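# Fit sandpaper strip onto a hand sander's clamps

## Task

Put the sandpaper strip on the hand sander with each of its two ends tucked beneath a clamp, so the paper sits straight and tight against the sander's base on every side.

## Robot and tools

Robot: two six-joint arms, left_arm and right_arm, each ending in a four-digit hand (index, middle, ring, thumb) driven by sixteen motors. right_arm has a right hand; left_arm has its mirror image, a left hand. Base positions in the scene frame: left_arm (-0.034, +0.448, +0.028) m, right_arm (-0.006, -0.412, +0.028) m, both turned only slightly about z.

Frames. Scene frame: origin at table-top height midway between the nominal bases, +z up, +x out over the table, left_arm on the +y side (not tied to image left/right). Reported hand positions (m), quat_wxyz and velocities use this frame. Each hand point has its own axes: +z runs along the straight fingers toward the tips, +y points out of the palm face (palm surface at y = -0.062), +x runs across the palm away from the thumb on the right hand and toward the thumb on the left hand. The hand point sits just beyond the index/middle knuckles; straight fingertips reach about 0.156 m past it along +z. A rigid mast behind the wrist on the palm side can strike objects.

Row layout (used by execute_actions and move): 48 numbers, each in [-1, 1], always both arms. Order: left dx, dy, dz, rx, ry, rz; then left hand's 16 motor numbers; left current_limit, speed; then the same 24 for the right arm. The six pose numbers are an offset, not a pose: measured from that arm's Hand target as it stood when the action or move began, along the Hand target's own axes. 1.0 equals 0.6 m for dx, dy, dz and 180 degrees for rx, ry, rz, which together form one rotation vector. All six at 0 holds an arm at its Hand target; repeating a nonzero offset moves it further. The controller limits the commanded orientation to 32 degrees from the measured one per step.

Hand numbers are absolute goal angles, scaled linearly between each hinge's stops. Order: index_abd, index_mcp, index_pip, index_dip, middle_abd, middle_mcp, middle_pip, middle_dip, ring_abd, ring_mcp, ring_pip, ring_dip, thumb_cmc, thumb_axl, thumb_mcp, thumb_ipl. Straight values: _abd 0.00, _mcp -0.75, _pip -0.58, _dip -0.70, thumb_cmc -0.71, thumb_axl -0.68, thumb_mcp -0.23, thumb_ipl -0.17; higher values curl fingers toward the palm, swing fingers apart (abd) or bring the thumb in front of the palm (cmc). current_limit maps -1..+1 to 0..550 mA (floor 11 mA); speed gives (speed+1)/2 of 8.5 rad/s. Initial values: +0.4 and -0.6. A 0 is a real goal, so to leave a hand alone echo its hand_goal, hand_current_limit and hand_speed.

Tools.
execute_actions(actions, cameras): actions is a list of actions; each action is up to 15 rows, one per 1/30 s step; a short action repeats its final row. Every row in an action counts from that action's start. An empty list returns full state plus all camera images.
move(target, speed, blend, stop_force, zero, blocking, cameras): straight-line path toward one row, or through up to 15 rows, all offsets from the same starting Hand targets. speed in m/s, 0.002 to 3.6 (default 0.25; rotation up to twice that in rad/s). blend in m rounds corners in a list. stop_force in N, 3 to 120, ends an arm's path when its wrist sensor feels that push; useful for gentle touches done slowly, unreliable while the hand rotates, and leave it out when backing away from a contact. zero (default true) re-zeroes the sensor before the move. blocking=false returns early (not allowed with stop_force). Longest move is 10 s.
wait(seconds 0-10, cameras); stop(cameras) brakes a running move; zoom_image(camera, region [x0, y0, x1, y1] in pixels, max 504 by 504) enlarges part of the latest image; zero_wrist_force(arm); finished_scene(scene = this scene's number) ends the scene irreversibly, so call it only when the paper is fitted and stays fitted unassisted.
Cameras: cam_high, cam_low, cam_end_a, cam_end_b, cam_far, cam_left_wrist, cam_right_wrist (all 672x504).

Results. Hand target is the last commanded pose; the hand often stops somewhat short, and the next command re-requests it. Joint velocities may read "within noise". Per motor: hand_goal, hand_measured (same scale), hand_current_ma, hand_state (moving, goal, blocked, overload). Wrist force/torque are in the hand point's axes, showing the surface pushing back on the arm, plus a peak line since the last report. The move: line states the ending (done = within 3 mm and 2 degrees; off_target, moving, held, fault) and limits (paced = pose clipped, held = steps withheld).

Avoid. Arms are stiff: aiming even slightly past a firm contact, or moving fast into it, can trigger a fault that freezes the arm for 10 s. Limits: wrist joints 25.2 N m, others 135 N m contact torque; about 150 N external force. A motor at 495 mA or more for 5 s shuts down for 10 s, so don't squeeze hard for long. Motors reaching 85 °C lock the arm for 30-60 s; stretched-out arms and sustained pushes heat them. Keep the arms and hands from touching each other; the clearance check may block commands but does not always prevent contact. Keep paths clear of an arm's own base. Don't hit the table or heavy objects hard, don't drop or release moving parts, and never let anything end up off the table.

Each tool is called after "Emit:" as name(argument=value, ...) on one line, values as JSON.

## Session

Scene 1 solved. Now look at scene 2.

Emit:
execute_actions(actions=[])

Scene clock: 0.00 s.
left_arm: end_effector_position=(+0.8266, +0.4114, +0.2290) hand_goal=(+0.000, -0.754, -0.576, -0.696, +0.000, -0.754, -0.576, -0.696, +0.000, -0.754, -0.576, -0.696, -0.714, -0.678, -0.226, -0.168) hand_measured=(+0.000, -0.754, -0.576, -0.696, +0.000, -0.754, -0.576, -0.696, +0.000, -0.754, -0.576, -0.696, -0.714, -0.678, -0.226, -0.168) hand_current_ma=(+0, +0, +0, +0, +0, +0, +0, +0, +0, +0, +0, +0, +0, +0, +0, +0) hand_state=(goal, goal, goal, goal, goal, goal, goal, goal, goal, goal, goal, goal, goal, goal, goal, goal) hand_current_limit=0.40 hand_speed=-0.60 end_effector_quat_wxyz=(+0.548, +0.770, +0.264, -0.192) | right_arm: end_effector_position=(+0.0797, -0.1567, +0.1826) hand_goal=(+0.000, -0.754, -0.576, -0.696, +0.000, -0.754, -0.576, -0.696, +0.000, -0.754, -0.576, -0.696, -0.714, -0.678, -0.226, -0.168) hand_measured=(+0.000, -0.754, -0.576, -0.696, +0.000, -0.754, -0.576, -0.696, +0.000, -0.754, -0.576, -0.696, -0.714, -0.678, -0.226, -0.168) hand_current_ma=(+0, +0, +0, +0, +0, +0, +0, +0, +0, +0, +0, +0, +0, +0, +0, +0) hand_state=(goal, goal, goal, goal, goal, goal, goal, goal, goal, goal, goal, goal, goal, goal, goal, goal) hand_current_limit=0.40 hand_speed=-0.60 end_effector_quat_wxyz=(+0.033, +0.632, -0.494, +0.596)
Joint positions: left_arm=[3.587 -2.575 -0.795 -2.207 0.525 1.841] | right_arm=[1.291 -1.502 2.093 -1.177 -2.594 -1.479]
Joint velocities: within noise
Joint torques (N m): no reading
Motor temperatures (°C): left_arm=[30 29 28 35 35 39] | right_arm=[27 31 30 37 33 37]
Wrist force (N): no reading
Wrist torque (N m): no reading
Wrist force, peak (N): no reading
Hand target: left_arm +0.8266, +0.4114, +0.2290; +0.548, +0.770, +0.264, -0.192 | right_arm +0.0797, -0.1567, +0.1826; +0.033, +0.632, -0.494, +0.596

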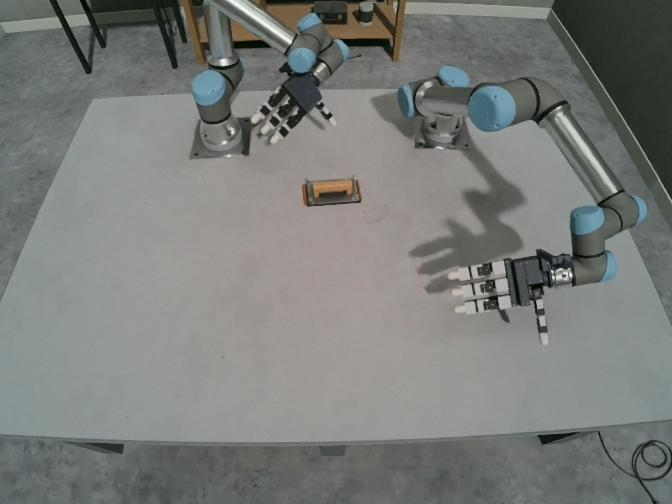

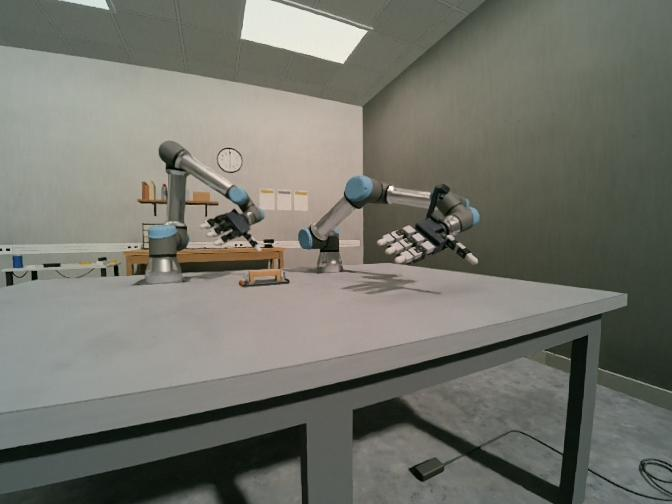

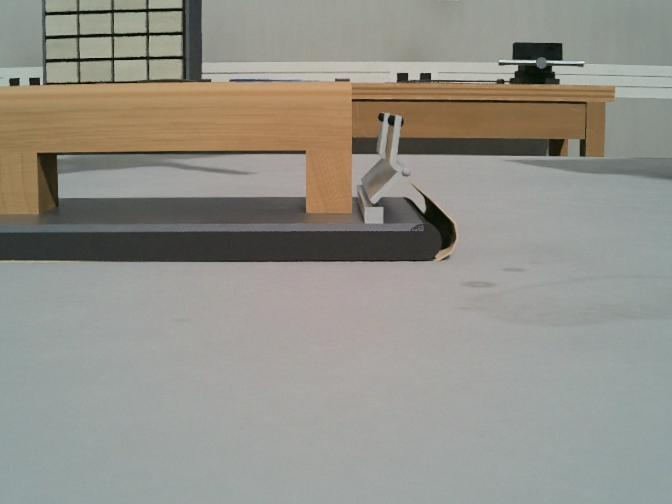

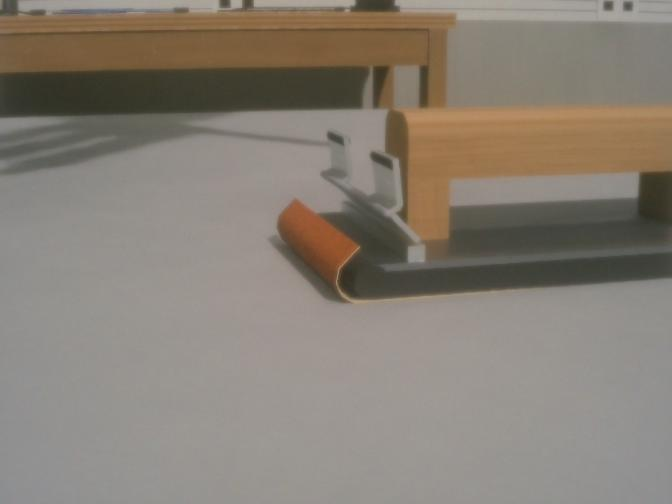

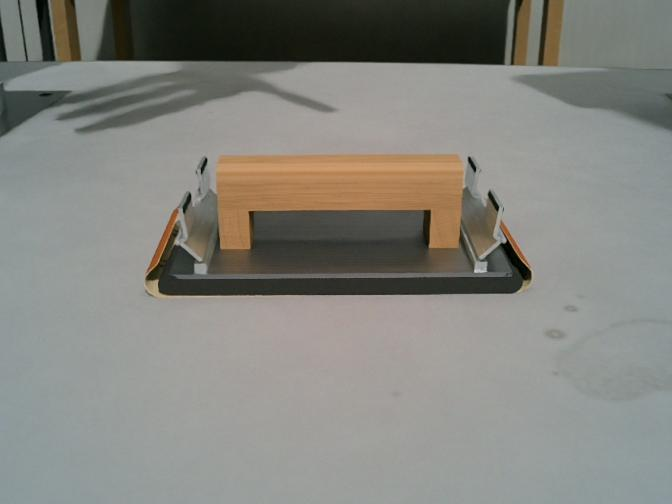

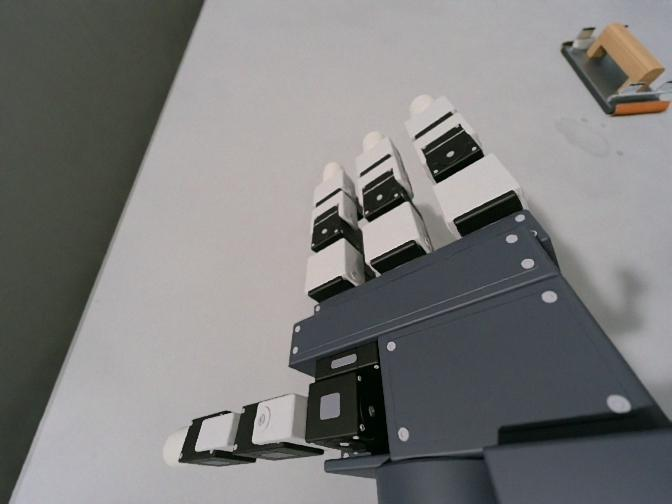

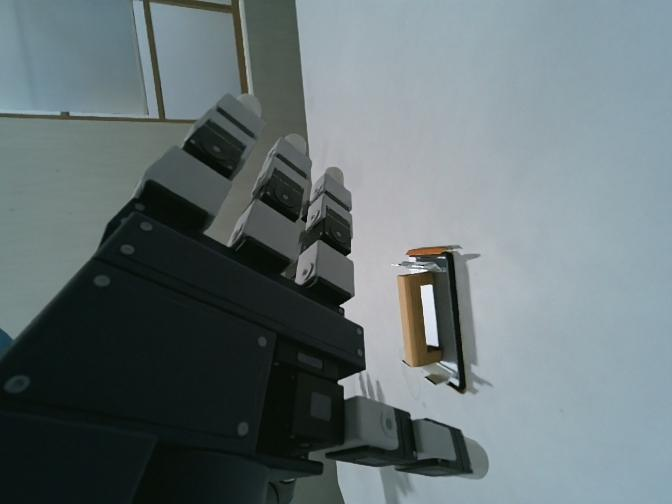

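Emit:
zoom_image(camera="cam_far", region=[130, 140, 340, 310])

Emit:
zoom_image(camera="cam_far", region=[340, 140, 550, 310])

Emit:
zoom_image(camera="cam_end_a", region=[290, 90, 490, 290])

Emit:
zoom_image(camera="cam_end_b", region=[250, 110, 470, 330])

Emit:
zoom_image(camera="cam_high", region=[285, 160, 385, 225])

Emit:
zoom_image(camera="cam_right_wrist", region=[370, 220, 510, 410])

Scaled by 2.400 from the camera's 672x504 image, which has a finer 960x720 frame.

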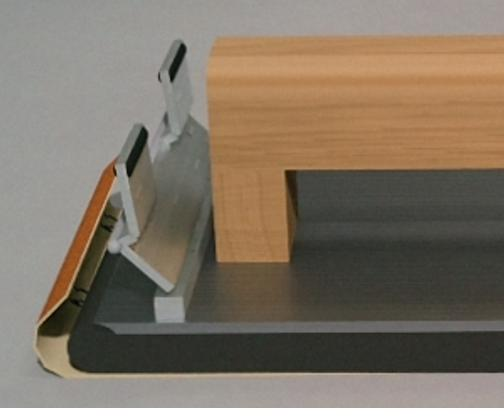

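Scaled by 2.400 from the camera's 672x504 image, which has a finer 960x720 frame.

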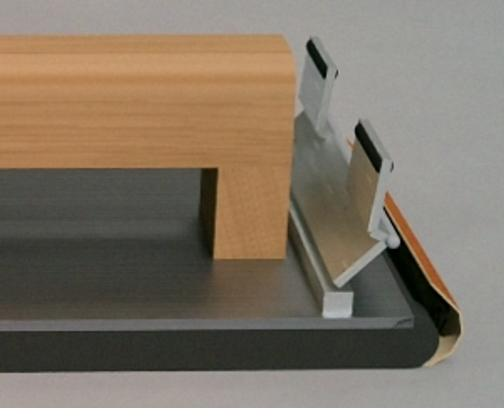

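Scaled by 2.520 from the camera's 672x504 image, which has a finer 960x720 frame.

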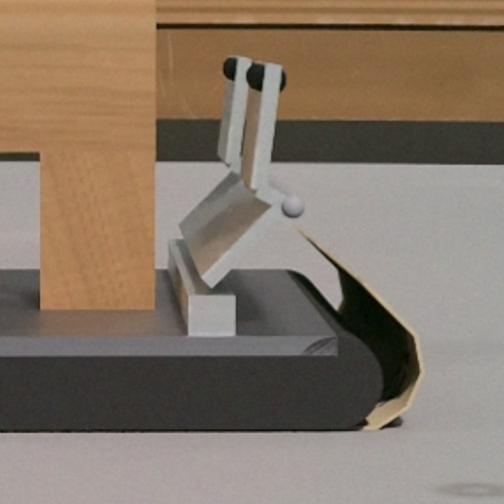

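Scaled by 2.291 from the camera's 672x504 image, which has a finer 960x720 frame.

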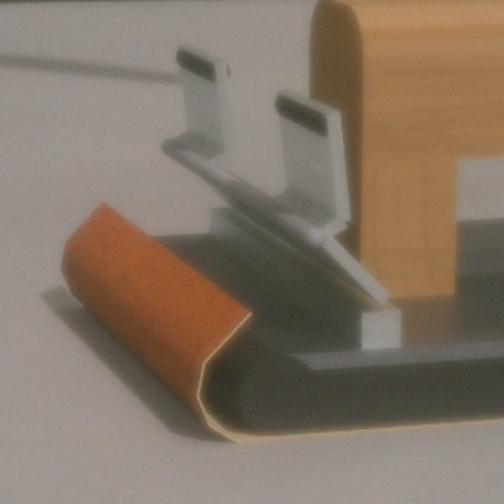

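Scaled by 5.040 from the camera's 672x504 image, which has a finer 960x720 frame.

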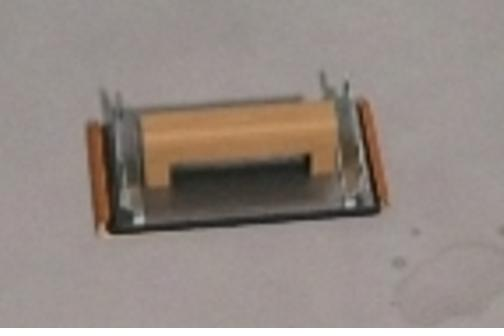

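Scaled by 2.653 from the camera's 672x504 image, which has a finer 960x720 frame.

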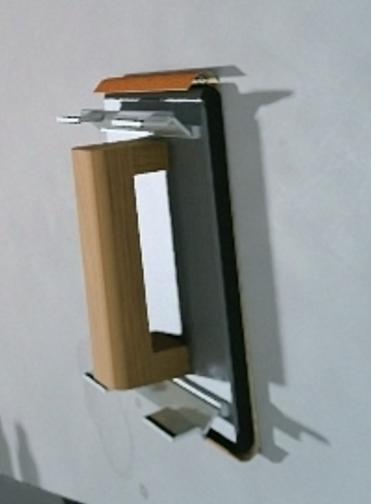

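Emit:
zoom_image(camera="cam_right_wrist", region=[395, 240, 485, 320])

Emit:
zoom_image(camera="cam_right_wrist", region=[415, 320, 505, 400])

Emit:
zoom_image(camera="cam_far", region=[135, 255, 255, 305])

Emit:
zoom_image(camera="cam_far", region=[425, 255, 545, 305])

Emit:
zoom_image(camera="cam_far", region=[250, 255, 430, 305])

Scaled by 5.600 from the camera's 672x504 image, which has a finer 960x720 frame.

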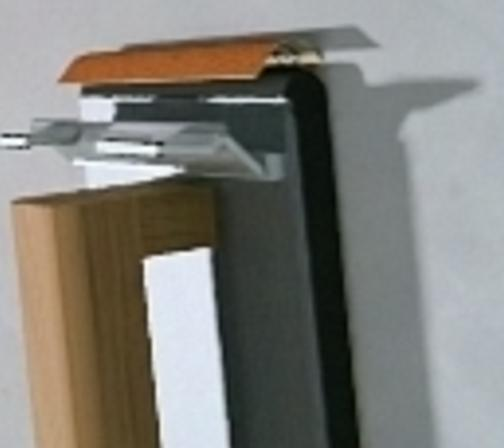

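Scaled by 5.600 from the camera's 672x504 image, which has a finer 960x720 frame.

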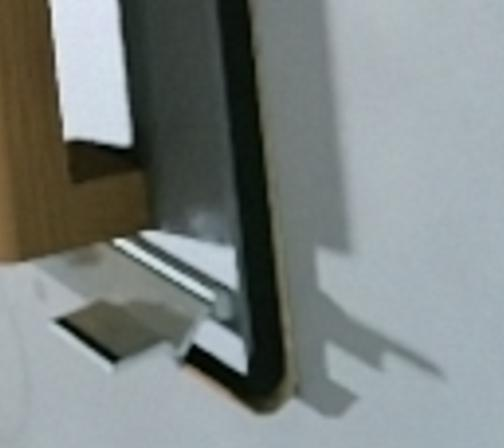

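Scaled by 4.200 from the camera's 672x504 image, which has a finer 960x720 frame.

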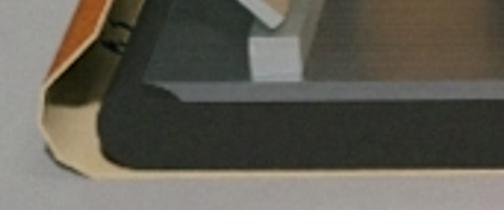

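Scaled by 4.200 from the camera's 672x504 image, which has a finer 960x720 frame.

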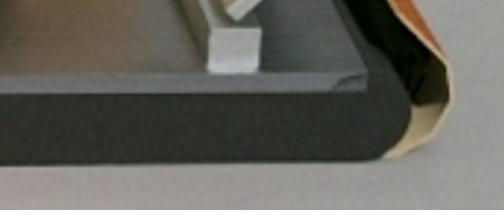

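Scaled by 2.800 from the camera's 672x504 image, which has a finer 960x720 frame.

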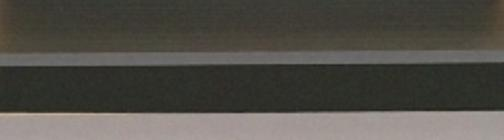

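Emit:
move(target=[-0.6983, -0.3665, 0.3105, 0.1267, 0.0805, 0.1877, 0,-0.754,-0.576,-0.696,0,0.274,0.590,0.174,0,0.274,0.590,0.174,-0.714,-0.678,-0.226,-0.168,0.79,-0.6, 0.262,-0.1823,-0.0957,0,0,0, 0,-0.754,-0.576,-0.696,0,0.274,0.590,0.174,0,0.274,0.590,0.174,0.570,-0.678,-0.226,-0.168,0.75,-0.6], speed=0.3, cameras=["cam_high","cam_low"])

Scene clock: 171.70 s.
left_arm: end_effector_position=(+0.3601, +0.2102, +0.2497) hand_goal=(+0.000, -0.754, -0.576, -0.696, +0.000, +0.274, +0.590, +0.174, +0.000, +0.274, +0.590, +0.174, -0.714, -0.678, -0.226, -0.168) hand_measured=(+0.000, -0.760, -0.576, -0.696, +0.000, +0.264, +0.588, +0.172, +0.000, +0.262, +0.588, +0.172, -0.718, -0.678, -0.224, -0.168) hand_current_ma=(+0, -1, +0, +0, +0, -5, +0, +0, +0, -5, +0, +0, -1, +0, +0, +0) hand_state=(goal, goal, goal, goal, goal, goal, goal, goal, goal, goal, goal, goal, goal, goal, goal, goal) hand_current_limit=0.79 hand_speed=-0.60 end_effector_quat_wxyz=(+0.383, +0.922, +0.054, +0.024) | right_arm: end_effector_position=(+0.0800, -0.1566, +0.3825) hand_goal=(+0.000, -0.754, -0.576, -0.696, +0.000, +0.274, +0.590, +0.174, +0.000, +0.274, +0.590, +0.174, +0.570, -0.678, -0.226, -0.168) hand_measured=(+0.000, -0.750, -0.576, -0.696, +0.000, +0.268, +0.584, +0.172, +0.000, +0.268, +0.584, +0.172, +0.554, -0.678, -0.226, -0.168) hand_current_ma=(+0, +1, +0, +0, +0, -1, -1, +0, +0, -1, -1, +0, -7, +0, +0, +0) hand_state=(goal, goal, goal, goal, goal, goal, goal, goal, goal, goal, goal, goal, goal, goal, goal, goal) hand_current_limit=0.75 hand_speed=-0.60 end_effector_quat_wxyz=(+0.033, +0.632, -0.494, +0.596)
Joint positions: left_arm=[3.517 -1.347 -2.428 -1.152 0.807 1.88] | right_arm=[1.291 -1.658 1.704 -0.632 -2.594 -1.48]
Joint torques (N m): left_arm=[11.39 24.05 7.03 0.8 0.43 1.61] | right_arm=[11.01 -5.84 -28.12 0.75 0.74 1.51]
Wrist force (N): left_arm=[1.5 0.9 0.1] | right_arm=[0.1 0.1 -0.5]
Wrist torque (N m): left_arm=[0.05 -0.07 -0.05] | right_arm=[0.15 0.07 0.10]
Wrist force, peak (N): left_arm=[1.7 1.0 0.5] | right_arm=[0.3 0.7 -0.7]
Hand target: left_arm +0.3600, +0.2102, +0.2497; +0.383, +0.922, +0.054, +0.024 | right_arm +0.0800, -0.1566, +0.3825; +0.033, +0.632, -0.494, +0.596
Off the commanded pose: left_arm 0.000 m, 0 deg | right_arm 0.000 m, 0 deg.
move: done
Images, in order (width x height): cam_high 672x504, cam_low 672x504.

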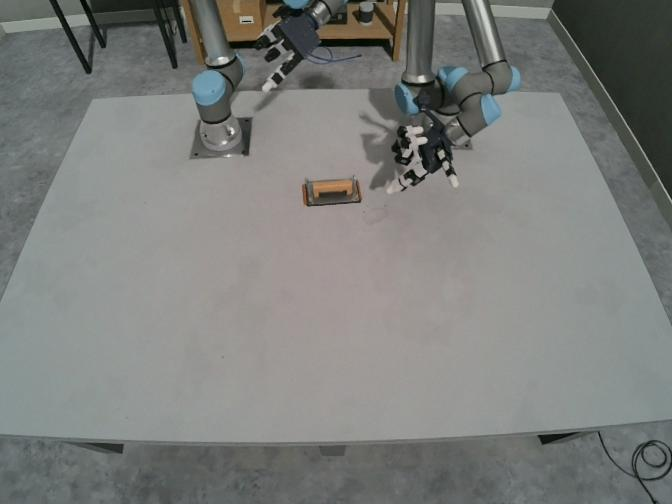

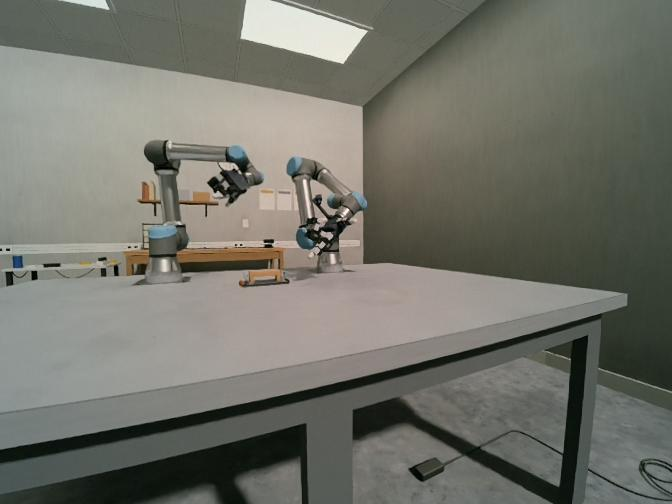

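Emit:
move(target=[-0.0555, 0.0652, 0.1515, 0,0,0, 0,-0.754,-0.576,-0.696,0,0.274,0.590,0.174,0,0.274,0.590,0.174,-0.714,-0.678,-0.226,-0.168,0.79,-0.6, -0.0791,-0.0677,0.2165,-0.6466,-0.2519,0.4562, 0,-0.754,-0.576,-0.696,0,0.274,0.590,0.174,0,0.274,0.590,0.174,0.570,-0.678,-0.226,-0.168,0.75,-0.6], speed=0.5, cameras=["cam_high","cam_far","cam_end_a","cam_end_b","cam_left_wrist","cam_right_wrist"])

Scene clock: 183.77 s.
left_arm: end_effector_position=(+0.3378, +0.1149, +0.2132) hand_goal=(+0.000, -0.754, -0.576, -0.696, +0.000, +0.274, +0.590, +0.174, +0.000, +0.274, +0.590, +0.174, -0.714, -0.678, -0.226, -0.168) hand_measured=(+0.000, -0.760, -0.576, -0.696, +0.000, +0.264, +0.588, +0.172, +0.000, +0.262, +0.588, +0.172, -0.718, -0.678, -0.224, -0.168) hand_current_ma=(+0, -1, +0, +0, +0, -5, +0, +0, +0, -5, +0, +0, -1, +0, +0, +0) hand_state=(goal, goal, goal, goal, goal, goal, goal, goal, goal, goal, goal, goal, goal, goal, goal, goal) hand_current_limit=0.79 hand_speed=-0.60 end_effector_quat_wxyz=(+0.383, +0.922, +0.054, +0.024) | right_arm: end_effector_position=(+0.2100, -0.1901, +0.3300) hand_goal=(+0.000, -0.754, -0.576, -0.696, +0.000, +0.274, +0.590, +0.174, +0.000, +0.274, +0.590, +0.174, +0.570, -0.678, -0.226, -0.168) hand_measured=(+0.000, -0.758, -0.576, -0.696, +0.000, +0.268, +0.588, +0.172, +0.000, +0.268, +0.588, +0.172, +0.568, -0.678, -0.224, -0.168) hand_current_ma=(+0, -1, +0, +0, +0, -1, +0, +0, +0, -1, +0, +0, +0, +0, +0, +0) hand_state=(goal, goal, goal, goal, goal, goal, goal, goal, goal, goal, goal, goal, goal, goal, goal, goal) hand_current_limit=0.75 hand_speed=-0.60 end_effector_quat_wxyz=(-0.024, -0.054, +0.923, +0.381) end_effector_velocity=(+0.000, +0.000, +0.000) end_effector_angular_velocity=(+0.004, +0.002, -0.004)
Joint positions: left_arm=[3.235 -1.502 -2.534 -0.614 0.785 1.486] | right_arm=[-0.691 -2.353 2.359 -0.964 -1.045 -2.517]
Joint velocities: left_arm=[within noise] | right_arm=[-0.005 -0.001 0.001 0.004 0.001 -0.002]
Joint torques (N m): left_arm=[-8.98 -1.91 3.04 4.14 0.47 -1.09] | right_arm=[-8.65 -2.86 -13.43 0 2.46 -1.96]
Wrist force (N): left_arm=[1.4 0.8 0.5] | right_arm=[-0.9 0.0 -0.2]
Wrist torque (N m): left_arm=[0.01 -0.04 0.02] | right_arm=[0.07 0.12 0.15]
Wrist force, peak (N): left_arm=[1.9 1.1 0.1] | right_arm=[-1.5 0.1 0.7]
Hand target: left_arm +0.3378, +0.1149, +0.2132; +0.383, +0.922, +0.054, +0.024 | right_arm +0.2100, -0.1901, +0.3300; -0.024, -0.054, +0.922, +0.382
Off the commanded pose: left_arm 0.000 m, 0 deg | right_arm 0.000 m, 0 deg.
move: done
Images, in order (width x height): cam_high 672x504, cam_end_a 672x504, cam_end_b 672x504, cam_far 672x504, cam_left_wrist 672x504, cam_right_wrist 672x504.

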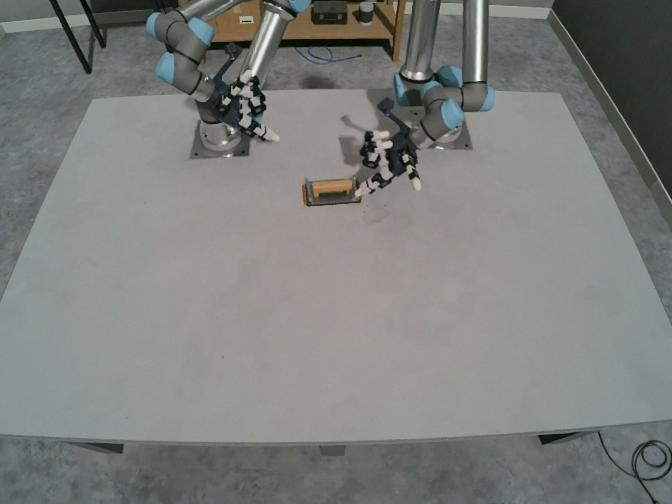

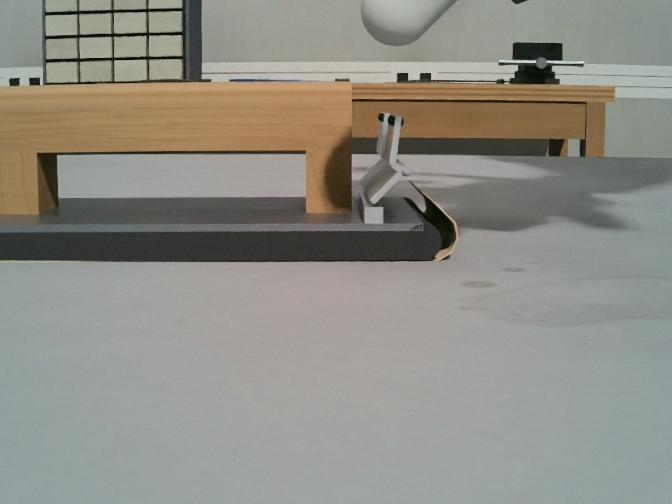

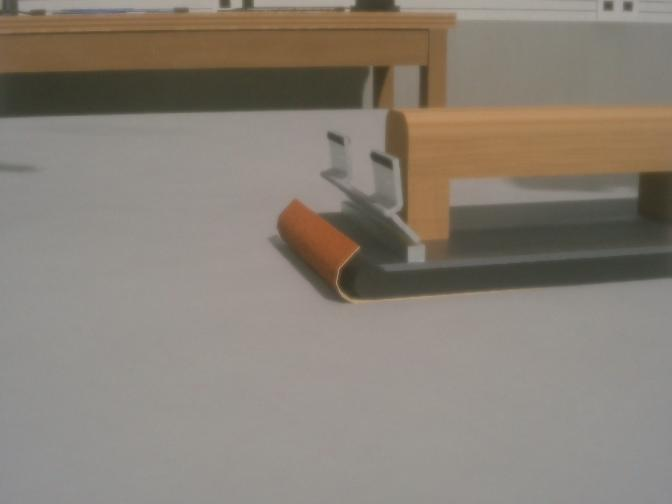

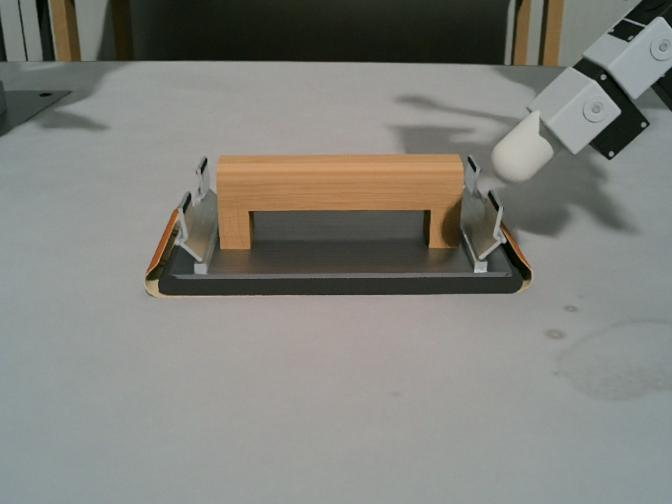

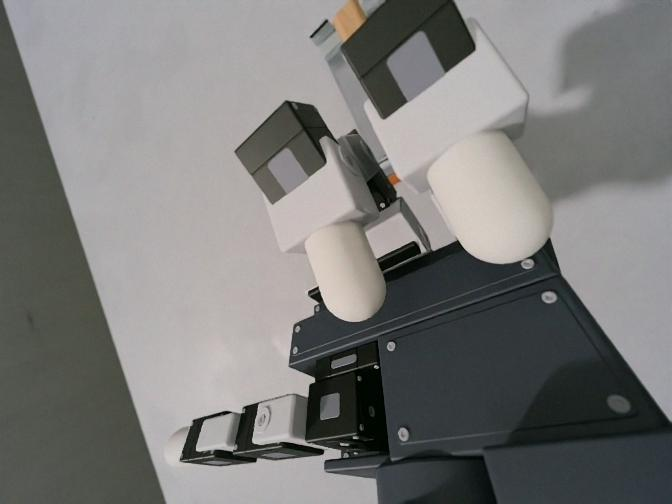

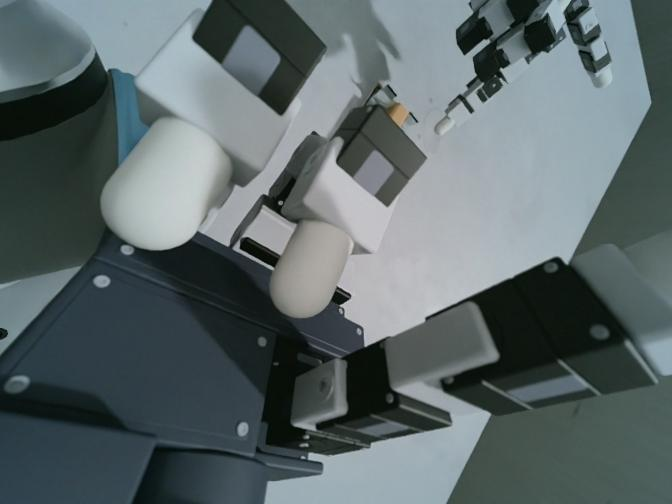

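Emit:
move(target=[0, -0.0589, 0.0589, 0,0,0, 0,-0.754,-0.576,-0.696,0,0.274,0.590,0.174,0,0.274,0.590,0.174,-0.714,-0.678,-0.226,-0.168,0.79,-0.6, -0.0248,-0.0347,0.2410,0,0,0, 0,-0.754,-0.576,-0.696,0,0.274,0.590,0.174,0,0.274,0.590,0.174,0.570,-0.678,-0.226,-0.168,0.75,-0.6], speed=0.15, cameras=["cam_far","cam_end_a","cam_end_b","cam_right_wrist"])

Emit:
zoom_image(camera="cam_far", region=[400, 150, 600, 310])

Emit:
zoom_image(camera="cam_far", region=[100, 60, 300, 310])

Scene clock: 192.83 s.
left_arm: end_effector_position=(+0.3380, +0.1148, +0.1632) hand_goal=(+0.000, -0.754, -0.576, -0.696, +0.000, +0.274, +0.590, +0.174, +0.000, +0.274, +0.590, +0.174, -0.714, -0.678, -0.226, -0.168) hand_measured=(+0.000, -0.760, -0.576, -0.696, +0.000, +0.264, +0.588, +0.172, +0.000, +0.262, +0.588, +0.172, -0.718, -0.678, -0.224, -0.168) hand_current_ma=(+0, -1, +0, +0, +0, -5, +0, +0, +0, -5, +0, +0, -1, +0, +0, +0) hand_state=(goal, goal, goal, goal, goal, goal, goal, goal, goal, goal, goal, goal, goal, goal, goal, goal) hand_current_limit=0.79 hand_speed=-0.60 end_effector_quat_wxyz=(+0.383, +0.922, +0.054, +0.024) | right_arm: end_effector_position=(+0.2142, -0.1016, +0.2129) hand_goal=(+0.000, -0.754, -0.576, -0.696, +0.000, +0.274, +0.590, +0.174, +0.000, +0.274, +0.590, +0.174, +0.570, -0.678, -0.226, -0.168) hand_measured=(+0.000, -0.758, -0.576, -0.696, +0.000, +0.268, +0.588, +0.172, +0.000, +0.268, +0.588, +0.172, +0.568, -0.678, -0.224, -0.168) hand_current_ma=(+0, -1, +0, +0, +0, -1, +0, +0, +0, -1, +0, +0, +0, +0, +0, +0) hand_state=(goal, goal, goal, goal, goal, goal, goal, goal, goal, goal, goal, goal, goal, goal, goal, goal) hand_current_limit=0.75 hand_speed=-0.60 end_effector_quat_wxyz=(-0.024, -0.054, +0.922, +0.382)
Joint positions: left_arm=[3.235 -1.684 -2.584 -0.382 0.785 1.486] | right_arm=[-0.249 -2.152 2.684 -1.783 -0.841 -2.029]
Joint torques (N m): left_arm=[-10.19 3.6 -1.45 4.25 -2.74 -1.22] | right_arm=[9.05 16.23 -26.54 -3.98 -0.33 2.05]
Wrist force (N): left_arm=[1.9 0.9 0.3] | right_arm=[-0.4 0.0 -0.2]
Wrist torque (N m): left_arm=[0.02 -0.12 0.07] | right_arm=[0.07 0.08 0.07]
Wrist force, peak (N): left_arm=[1.9 0.9 0.7] | right_arm=[-1.2 -1.0 -0.6]
Hand target: left_arm +0.3380, +0.1148, +0.1632; +0.383, +0.922, +0.054, +0.024 | right_arm +0.2142, -0.1016, +0.2129; -0.024, -0.054, +0.922, +0.382
Off the commanded pose: left_arm 0.000 m, 0 deg | right_arm 0.000 m, 0 deg.
move: done
Images, in order (width x height): cam_end_a 672x504, cam_end_b 672x504, cam_far 672x504, cam_right_wrist 672x504.

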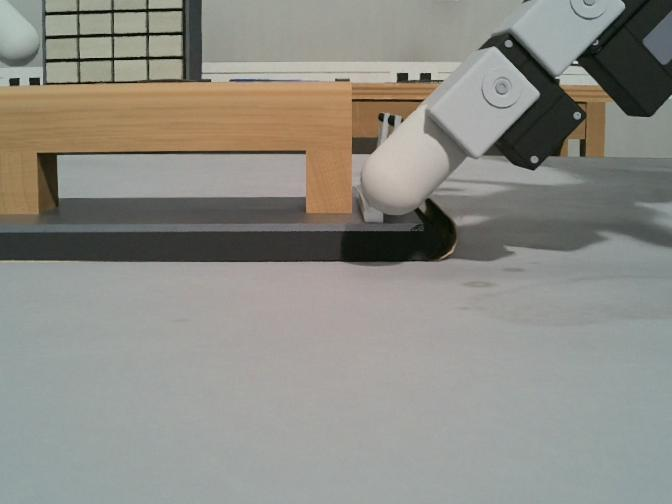

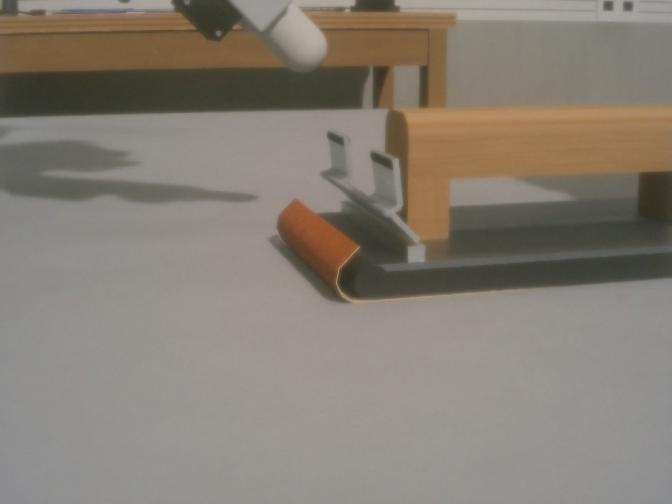

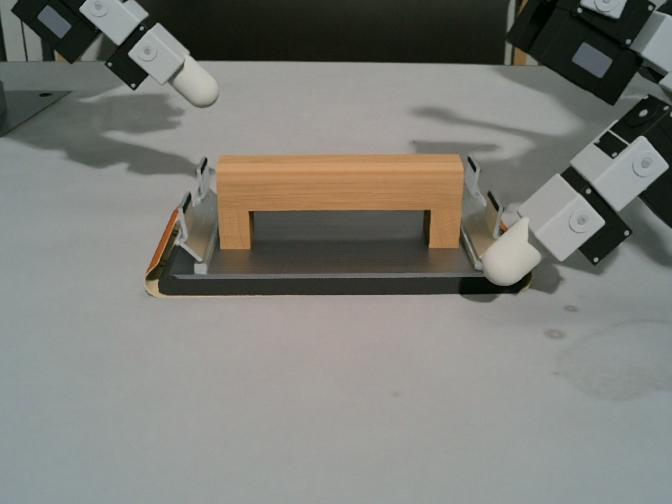

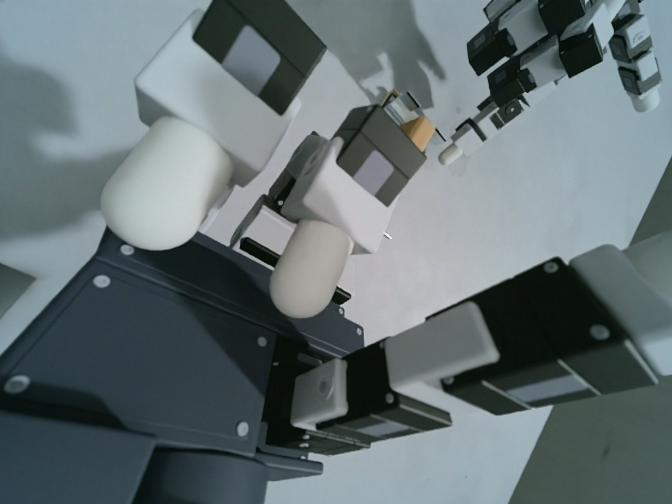

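Scaled by 2.520 from the camera's 672x504 image, which has a finer 960x720 frame.

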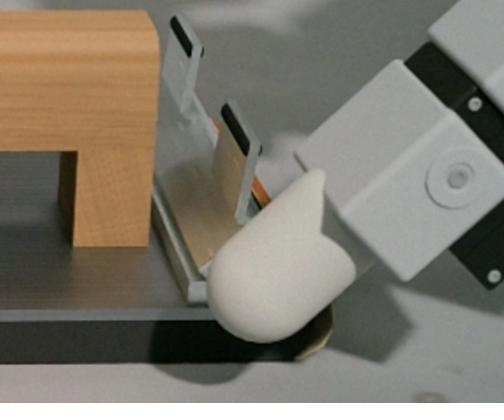

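Scaled by 2.016 from the camera's 672x504 image, which has a finer 960x720 frame.

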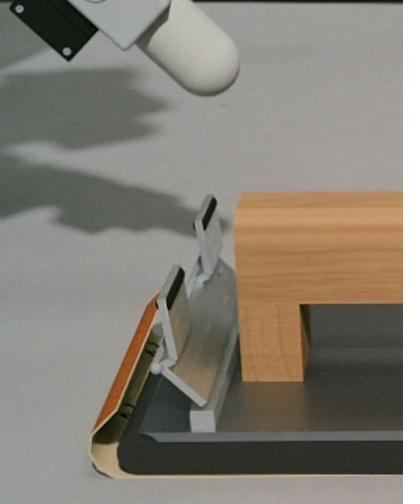

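Emit:
move(target=[0, -0.0144, 0.0276, 0,0,0, 0,-0.754,-0.576,-0.696,0,0.274,0.590,0.174,0,0.274,0.590,0.174,-0.714,-0.678,-0.226,-0.168,0.79,-0.6, 0,-0.0672,0.0884,0,0,0, 0,-0.754,-0.576,-0.696,0,0.274,0.590,0.174,0,0.274,0.590,0.174,0.570,-0.678,-0.226,-0.168,0.75,-0.6], speed=0.1, cameras=["cam_far","cam_end_a","cam_end_b","cam_right_wrist","cam_high"])

Emit:
zoom_image(camera="cam_far", region=[400, 150, 600, 310])

Emit:
zoom_image(camera="cam_far", region=[100, 60, 300, 310])

Emit:
zoom_image(camera="cam_high", region=[285, 150, 385, 225])

Scene clock: 211.60 s.
left_arm: end_effector_position=(+0.3387, +0.1092, +0.1454) hand_goal=(+0.000, -0.754, -0.576, -0.696, +0.000, +0.274, +0.590, +0.174, +0.000, +0.274, +0.590, +0.174, -0.714, -0.678, -0.226, -0.168) hand_measured=(+0.000, -0.760, -0.576, -0.696, +0.000, +0.264, +0.588, +0.172, +0.000, +0.262, +0.588, +0.172, -0.718, -0.678, -0.224, -0.168) hand_current_ma=(+0, -1, +0, +0, +0, -5, +0, +0, +0, -5, +0, +0, -1, +0, +0, +0) hand_state=(goal, goal, goal, goal, goal, goal, goal, goal, goal, goal, goal, goal, goal, goal, goal, goal) hand_current_limit=0.79 hand_speed=-0.60 end_effector_quat_wxyz=(+0.383, +0.922, +0.054, +0.024) | right_arm: end_effector_position=(+0.2129, -0.0927, +0.1469) hand_goal=(+0.000, -0.754, -0.576, -0.696, +0.000, +0.274, +0.590, +0.174, +0.000, +0.274, +0.590, +0.174, +0.570, -0.678, -0.226, -0.168) hand_measured=(+0.000, -0.758, -0.576, -0.696, +0.000, +0.268, +0.588, +0.172, +0.000, +0.268, +0.588, +0.172, +0.568, -0.678, -0.224, -0.168) hand_current_ma=(+0, -1, +0, +0, +0, -1, +0, +0, +0, -1, +0, +0, +0, +0, +0, +0) hand_state=(goal, goal, goal, goal, goal, goal, goal, goal, goal, goal, goal, goal, goal, goal, goal, goal) hand_current_limit=0.75 hand_speed=-0.60 end_effector_quat_wxyz=(-0.024, -0.054, +0.922, +0.382)
Joint positions: left_arm=[3.217 -1.769 -2.59 -0.273 0.787 1.461] | right_arm=[-0.207 -1.853 2.814 -2.248 -0.829 -1.975]
Joint torques (N m): left_arm=[-9.01 4.68 -2.33 4.17 -1.45 -1] | right_arm=[10.42 11.45 -4.78 -3.64 2.91 1.84]
Wrist force (N): left_arm=[1.4 0.9 0.4] | right_arm=[-0.8 -0.4 -0.6]
Wrist torque (N m): left_arm=[0.03 -0.05 0.03] | right_arm=[0.05 0.14 0.04]
Wrist force, peak (N): left_arm=[1.7 1.1 0.6] | right_arm=[-1.4 -0.6 -0.7]
Hand target: left_arm +0.3387, +0.1092, +0.1454; +0.383, +0.922, +0.054, +0.024 | right_arm +0.2130, -0.0927, +0.1469; -0.024, -0.054, +0.922, +0.382
Off the commanded pose: left_arm 0.000 m, 0 deg | right_arm 0.000 m, 0 deg.
move: done
Images, in order (width x height): cam_high 672x504, cam_end_a 672x504, cam_end_b 672x504, cam_far 672x504, cam_right_wrist 672x504.

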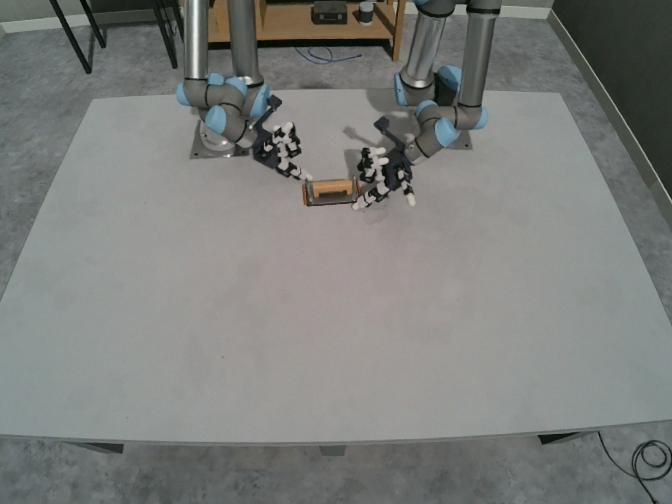

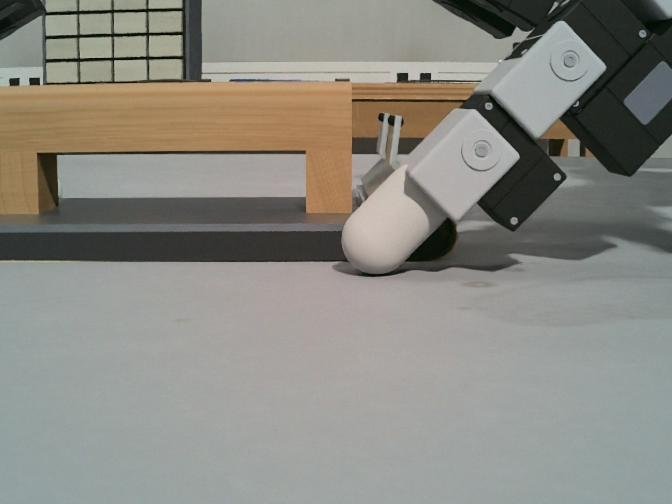

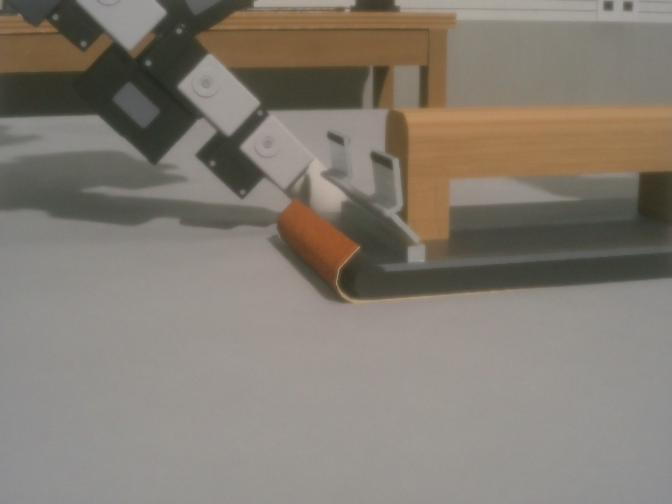

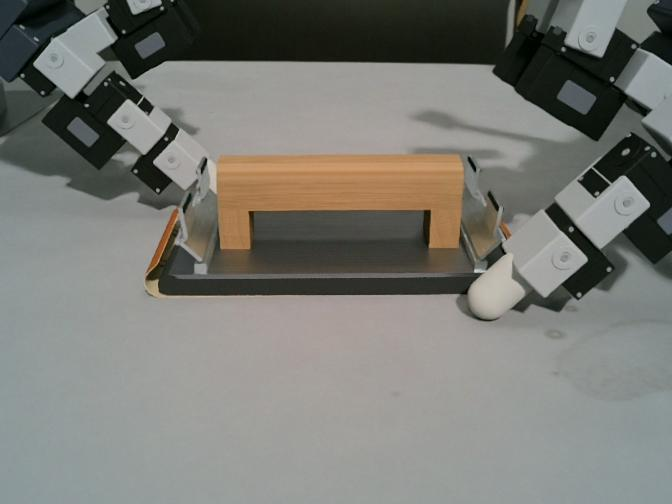

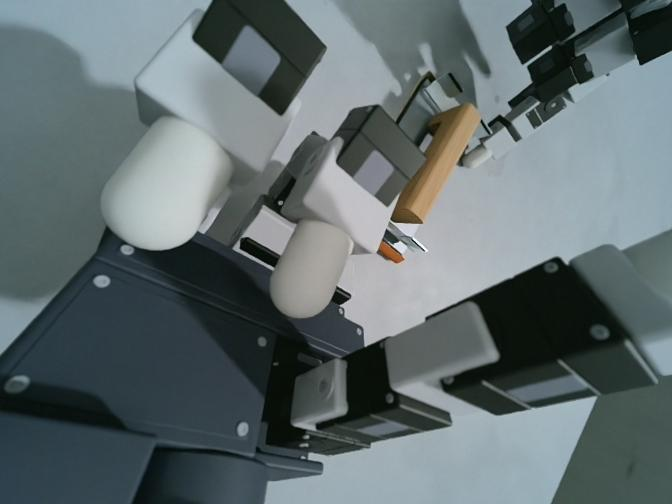

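Scaled by 2.520 from the camera's 672x504 image, which has a finer 960x720 frame.

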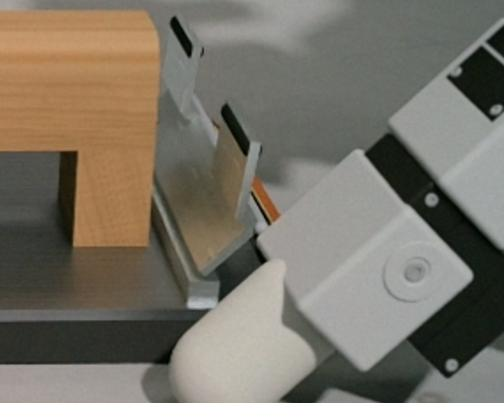

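Scaled by 2.016 from the camera's 672x504 image, which has a finer 960x720 frame.

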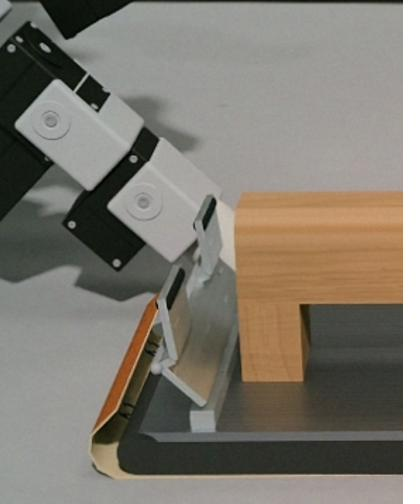

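Scaled by 5.040 from the camera's 672x504 image, which has a finer 960x720 frame.

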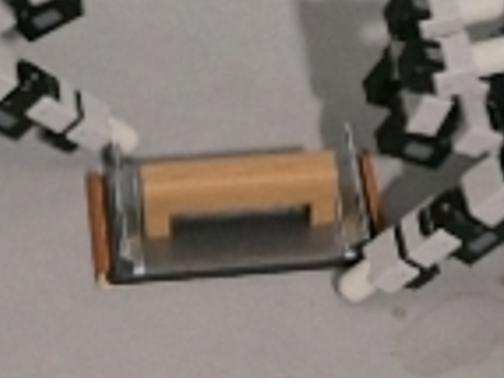

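Emit:
move(target=[-0.0133, 0, 0, 0,0,0, 0,-0.754,-0.576,-0.696,0,0.274,0.590,0.174,0,0.274,0.590,0.174,-0.714,-0.678,-0.226,-0.168,0.79,-0.6, -0.0117,0,0,0,0,0, 0,-0.754,-0.576,-0.696,0,0.274,0.590,0.174,0,0.274,0.590,0.174,0.570,-0.678,-0.226,-0.168,0.75,-0.6], speed=0.03, cameras=["cam_far","cam_high"])

Emit:
zoom_image(camera="cam_far", region=[400, 150, 600, 330])

Emit:
zoom_image(camera="cam_high", region=[295, 165, 375, 225])

Scene clock: 219.70 s.
left_arm: end_effector_position=(+0.3308, +0.1083, +0.1454) hand_goal=(+0.000, -0.754, -0.576, -0.696, +0.000, +0.274, +0.590, +0.174, +0.000, +0.274, +0.590, +0.174, -0.714, -0.678, -0.226, -0.168) hand_measured=(+0.000, -0.760, -0.576, -0.696, +0.000, +0.264, +0.588, +0.172, +0.000, +0.262, +0.588, +0.172, -0.718, -0.678, -0.224, -0.168) hand_current_ma=(+0, -1, +0, +0, +0, -5, +0, +0, +0, -5, +0, +0, -1, +0, +0, +0) hand_state=(goal, goal, goal, goal, goal, goal, goal, goal, goal, goal, goal, goal, goal, goal, goal, goal) hand_current_limit=0.79 hand_speed=-0.60 end_effector_quat_wxyz=(+0.383, +0.922, +0.054, +0.024) | right_arm: end_effector_position=(+0.2199, -0.0919, +0.1469) hand_goal=(+0.000, -0.754, -0.576, -0.696, +0.000, +0.274, +0.590, +0.174, +0.000, +0.274, +0.590, +0.174, +0.570, -0.678, -0.226, -0.168) hand_measured=(+0.000, -0.758, -0.576, -0.696, +0.000, +0.268, +0.588, +0.172, +0.000, +0.268, +0.588, +0.172, +0.568, -0.678, -0.224, -0.168) hand_current_ma=(+0, -1, +0, +0, +0, -1, +0, +0, +0, -1, +0, +0, +0, +0, +0, +0) hand_state=(goal, goal, goal, goal, goal, goal, goal, goal, goal, goal, goal, goal, goal, goal, goal, goal) hand_current_limit=0.75 hand_speed=-0.60 end_effector_quat_wxyz=(-0.024, -0.054, +0.922, +0.382)
Joint positions: left_arm=[3.215 -1.759 -2.609 -0.263 0.787 1.458] | right_arm=[-0.197 -1.817 2.799 -2.278 -0.826 -1.962]
Joint torques (N m): left_arm=[-7.26 32.68 -2.39 4.09 0.57 -1.1] | right_arm=[10.48 4.43 -19.32 -3.8 2.6 1.87]
Wrist force (N): left_arm=[1.8 0.8 0.4] | right_arm=[-0.9 -0.5 -0.3]
Wrist torque (N m): left_arm=[0.02 -0.11 0.06] | right_arm=[0.01 0.14 0.01]
Wrist force, peak (N): left_arm=[2.0 0.8 0.3] | right_arm=[-1.5 -0.5 -0.5]
Hand target: left_arm +0.3307, +0.1083, +0.1454; +0.383, +0.922, +0.054, +0.024 | right_arm +0.2199, -0.0919, +0.1468; -0.024, -0.054, +0.922, +0.382
Off the commanded pose: left_arm 0.000 m, 0 deg | right_arm 0.000 m, 0 deg.
move: done
Images, in order (width x height): cam_high 672x504, cam_far 672x504.

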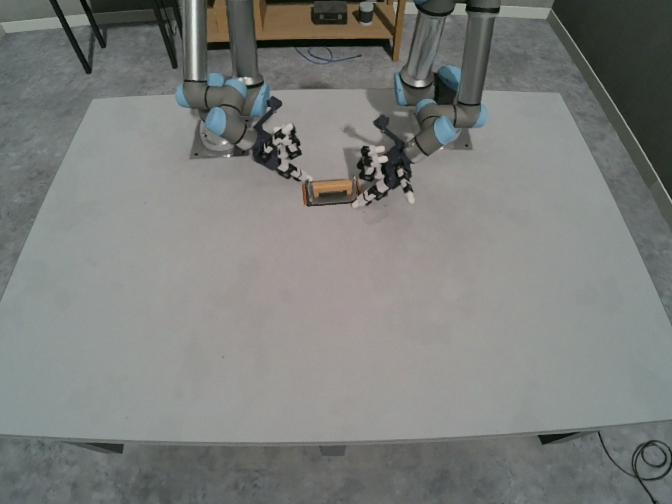

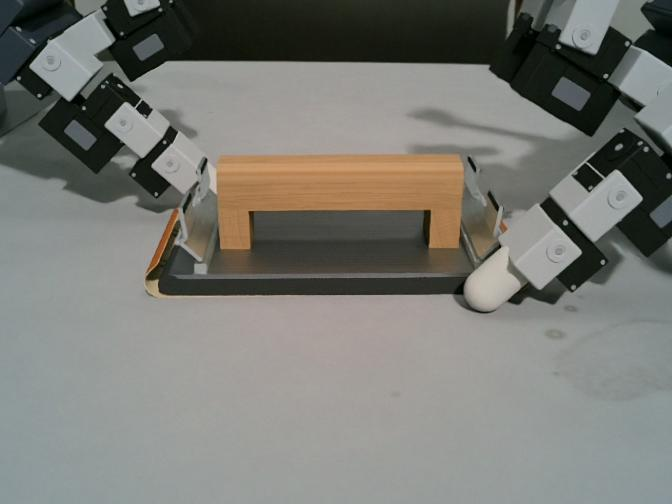

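Scaled by 2.520 from the camera's 672x504 image, which has a finer 960x720 frame.

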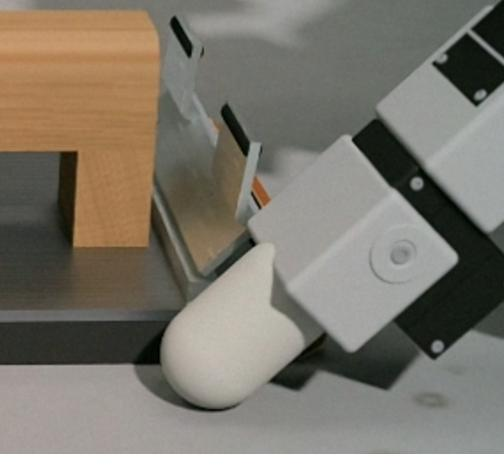

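Scaled by 6.300 from the camera's 672x504 image, which has a finer 960x720 frame.

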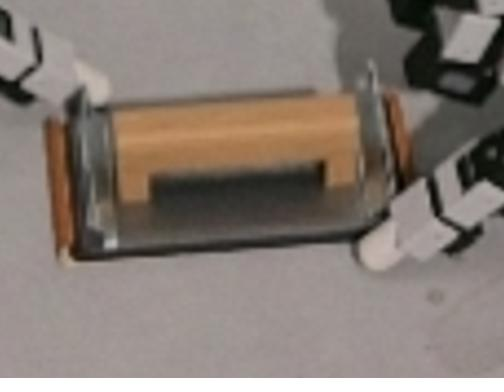

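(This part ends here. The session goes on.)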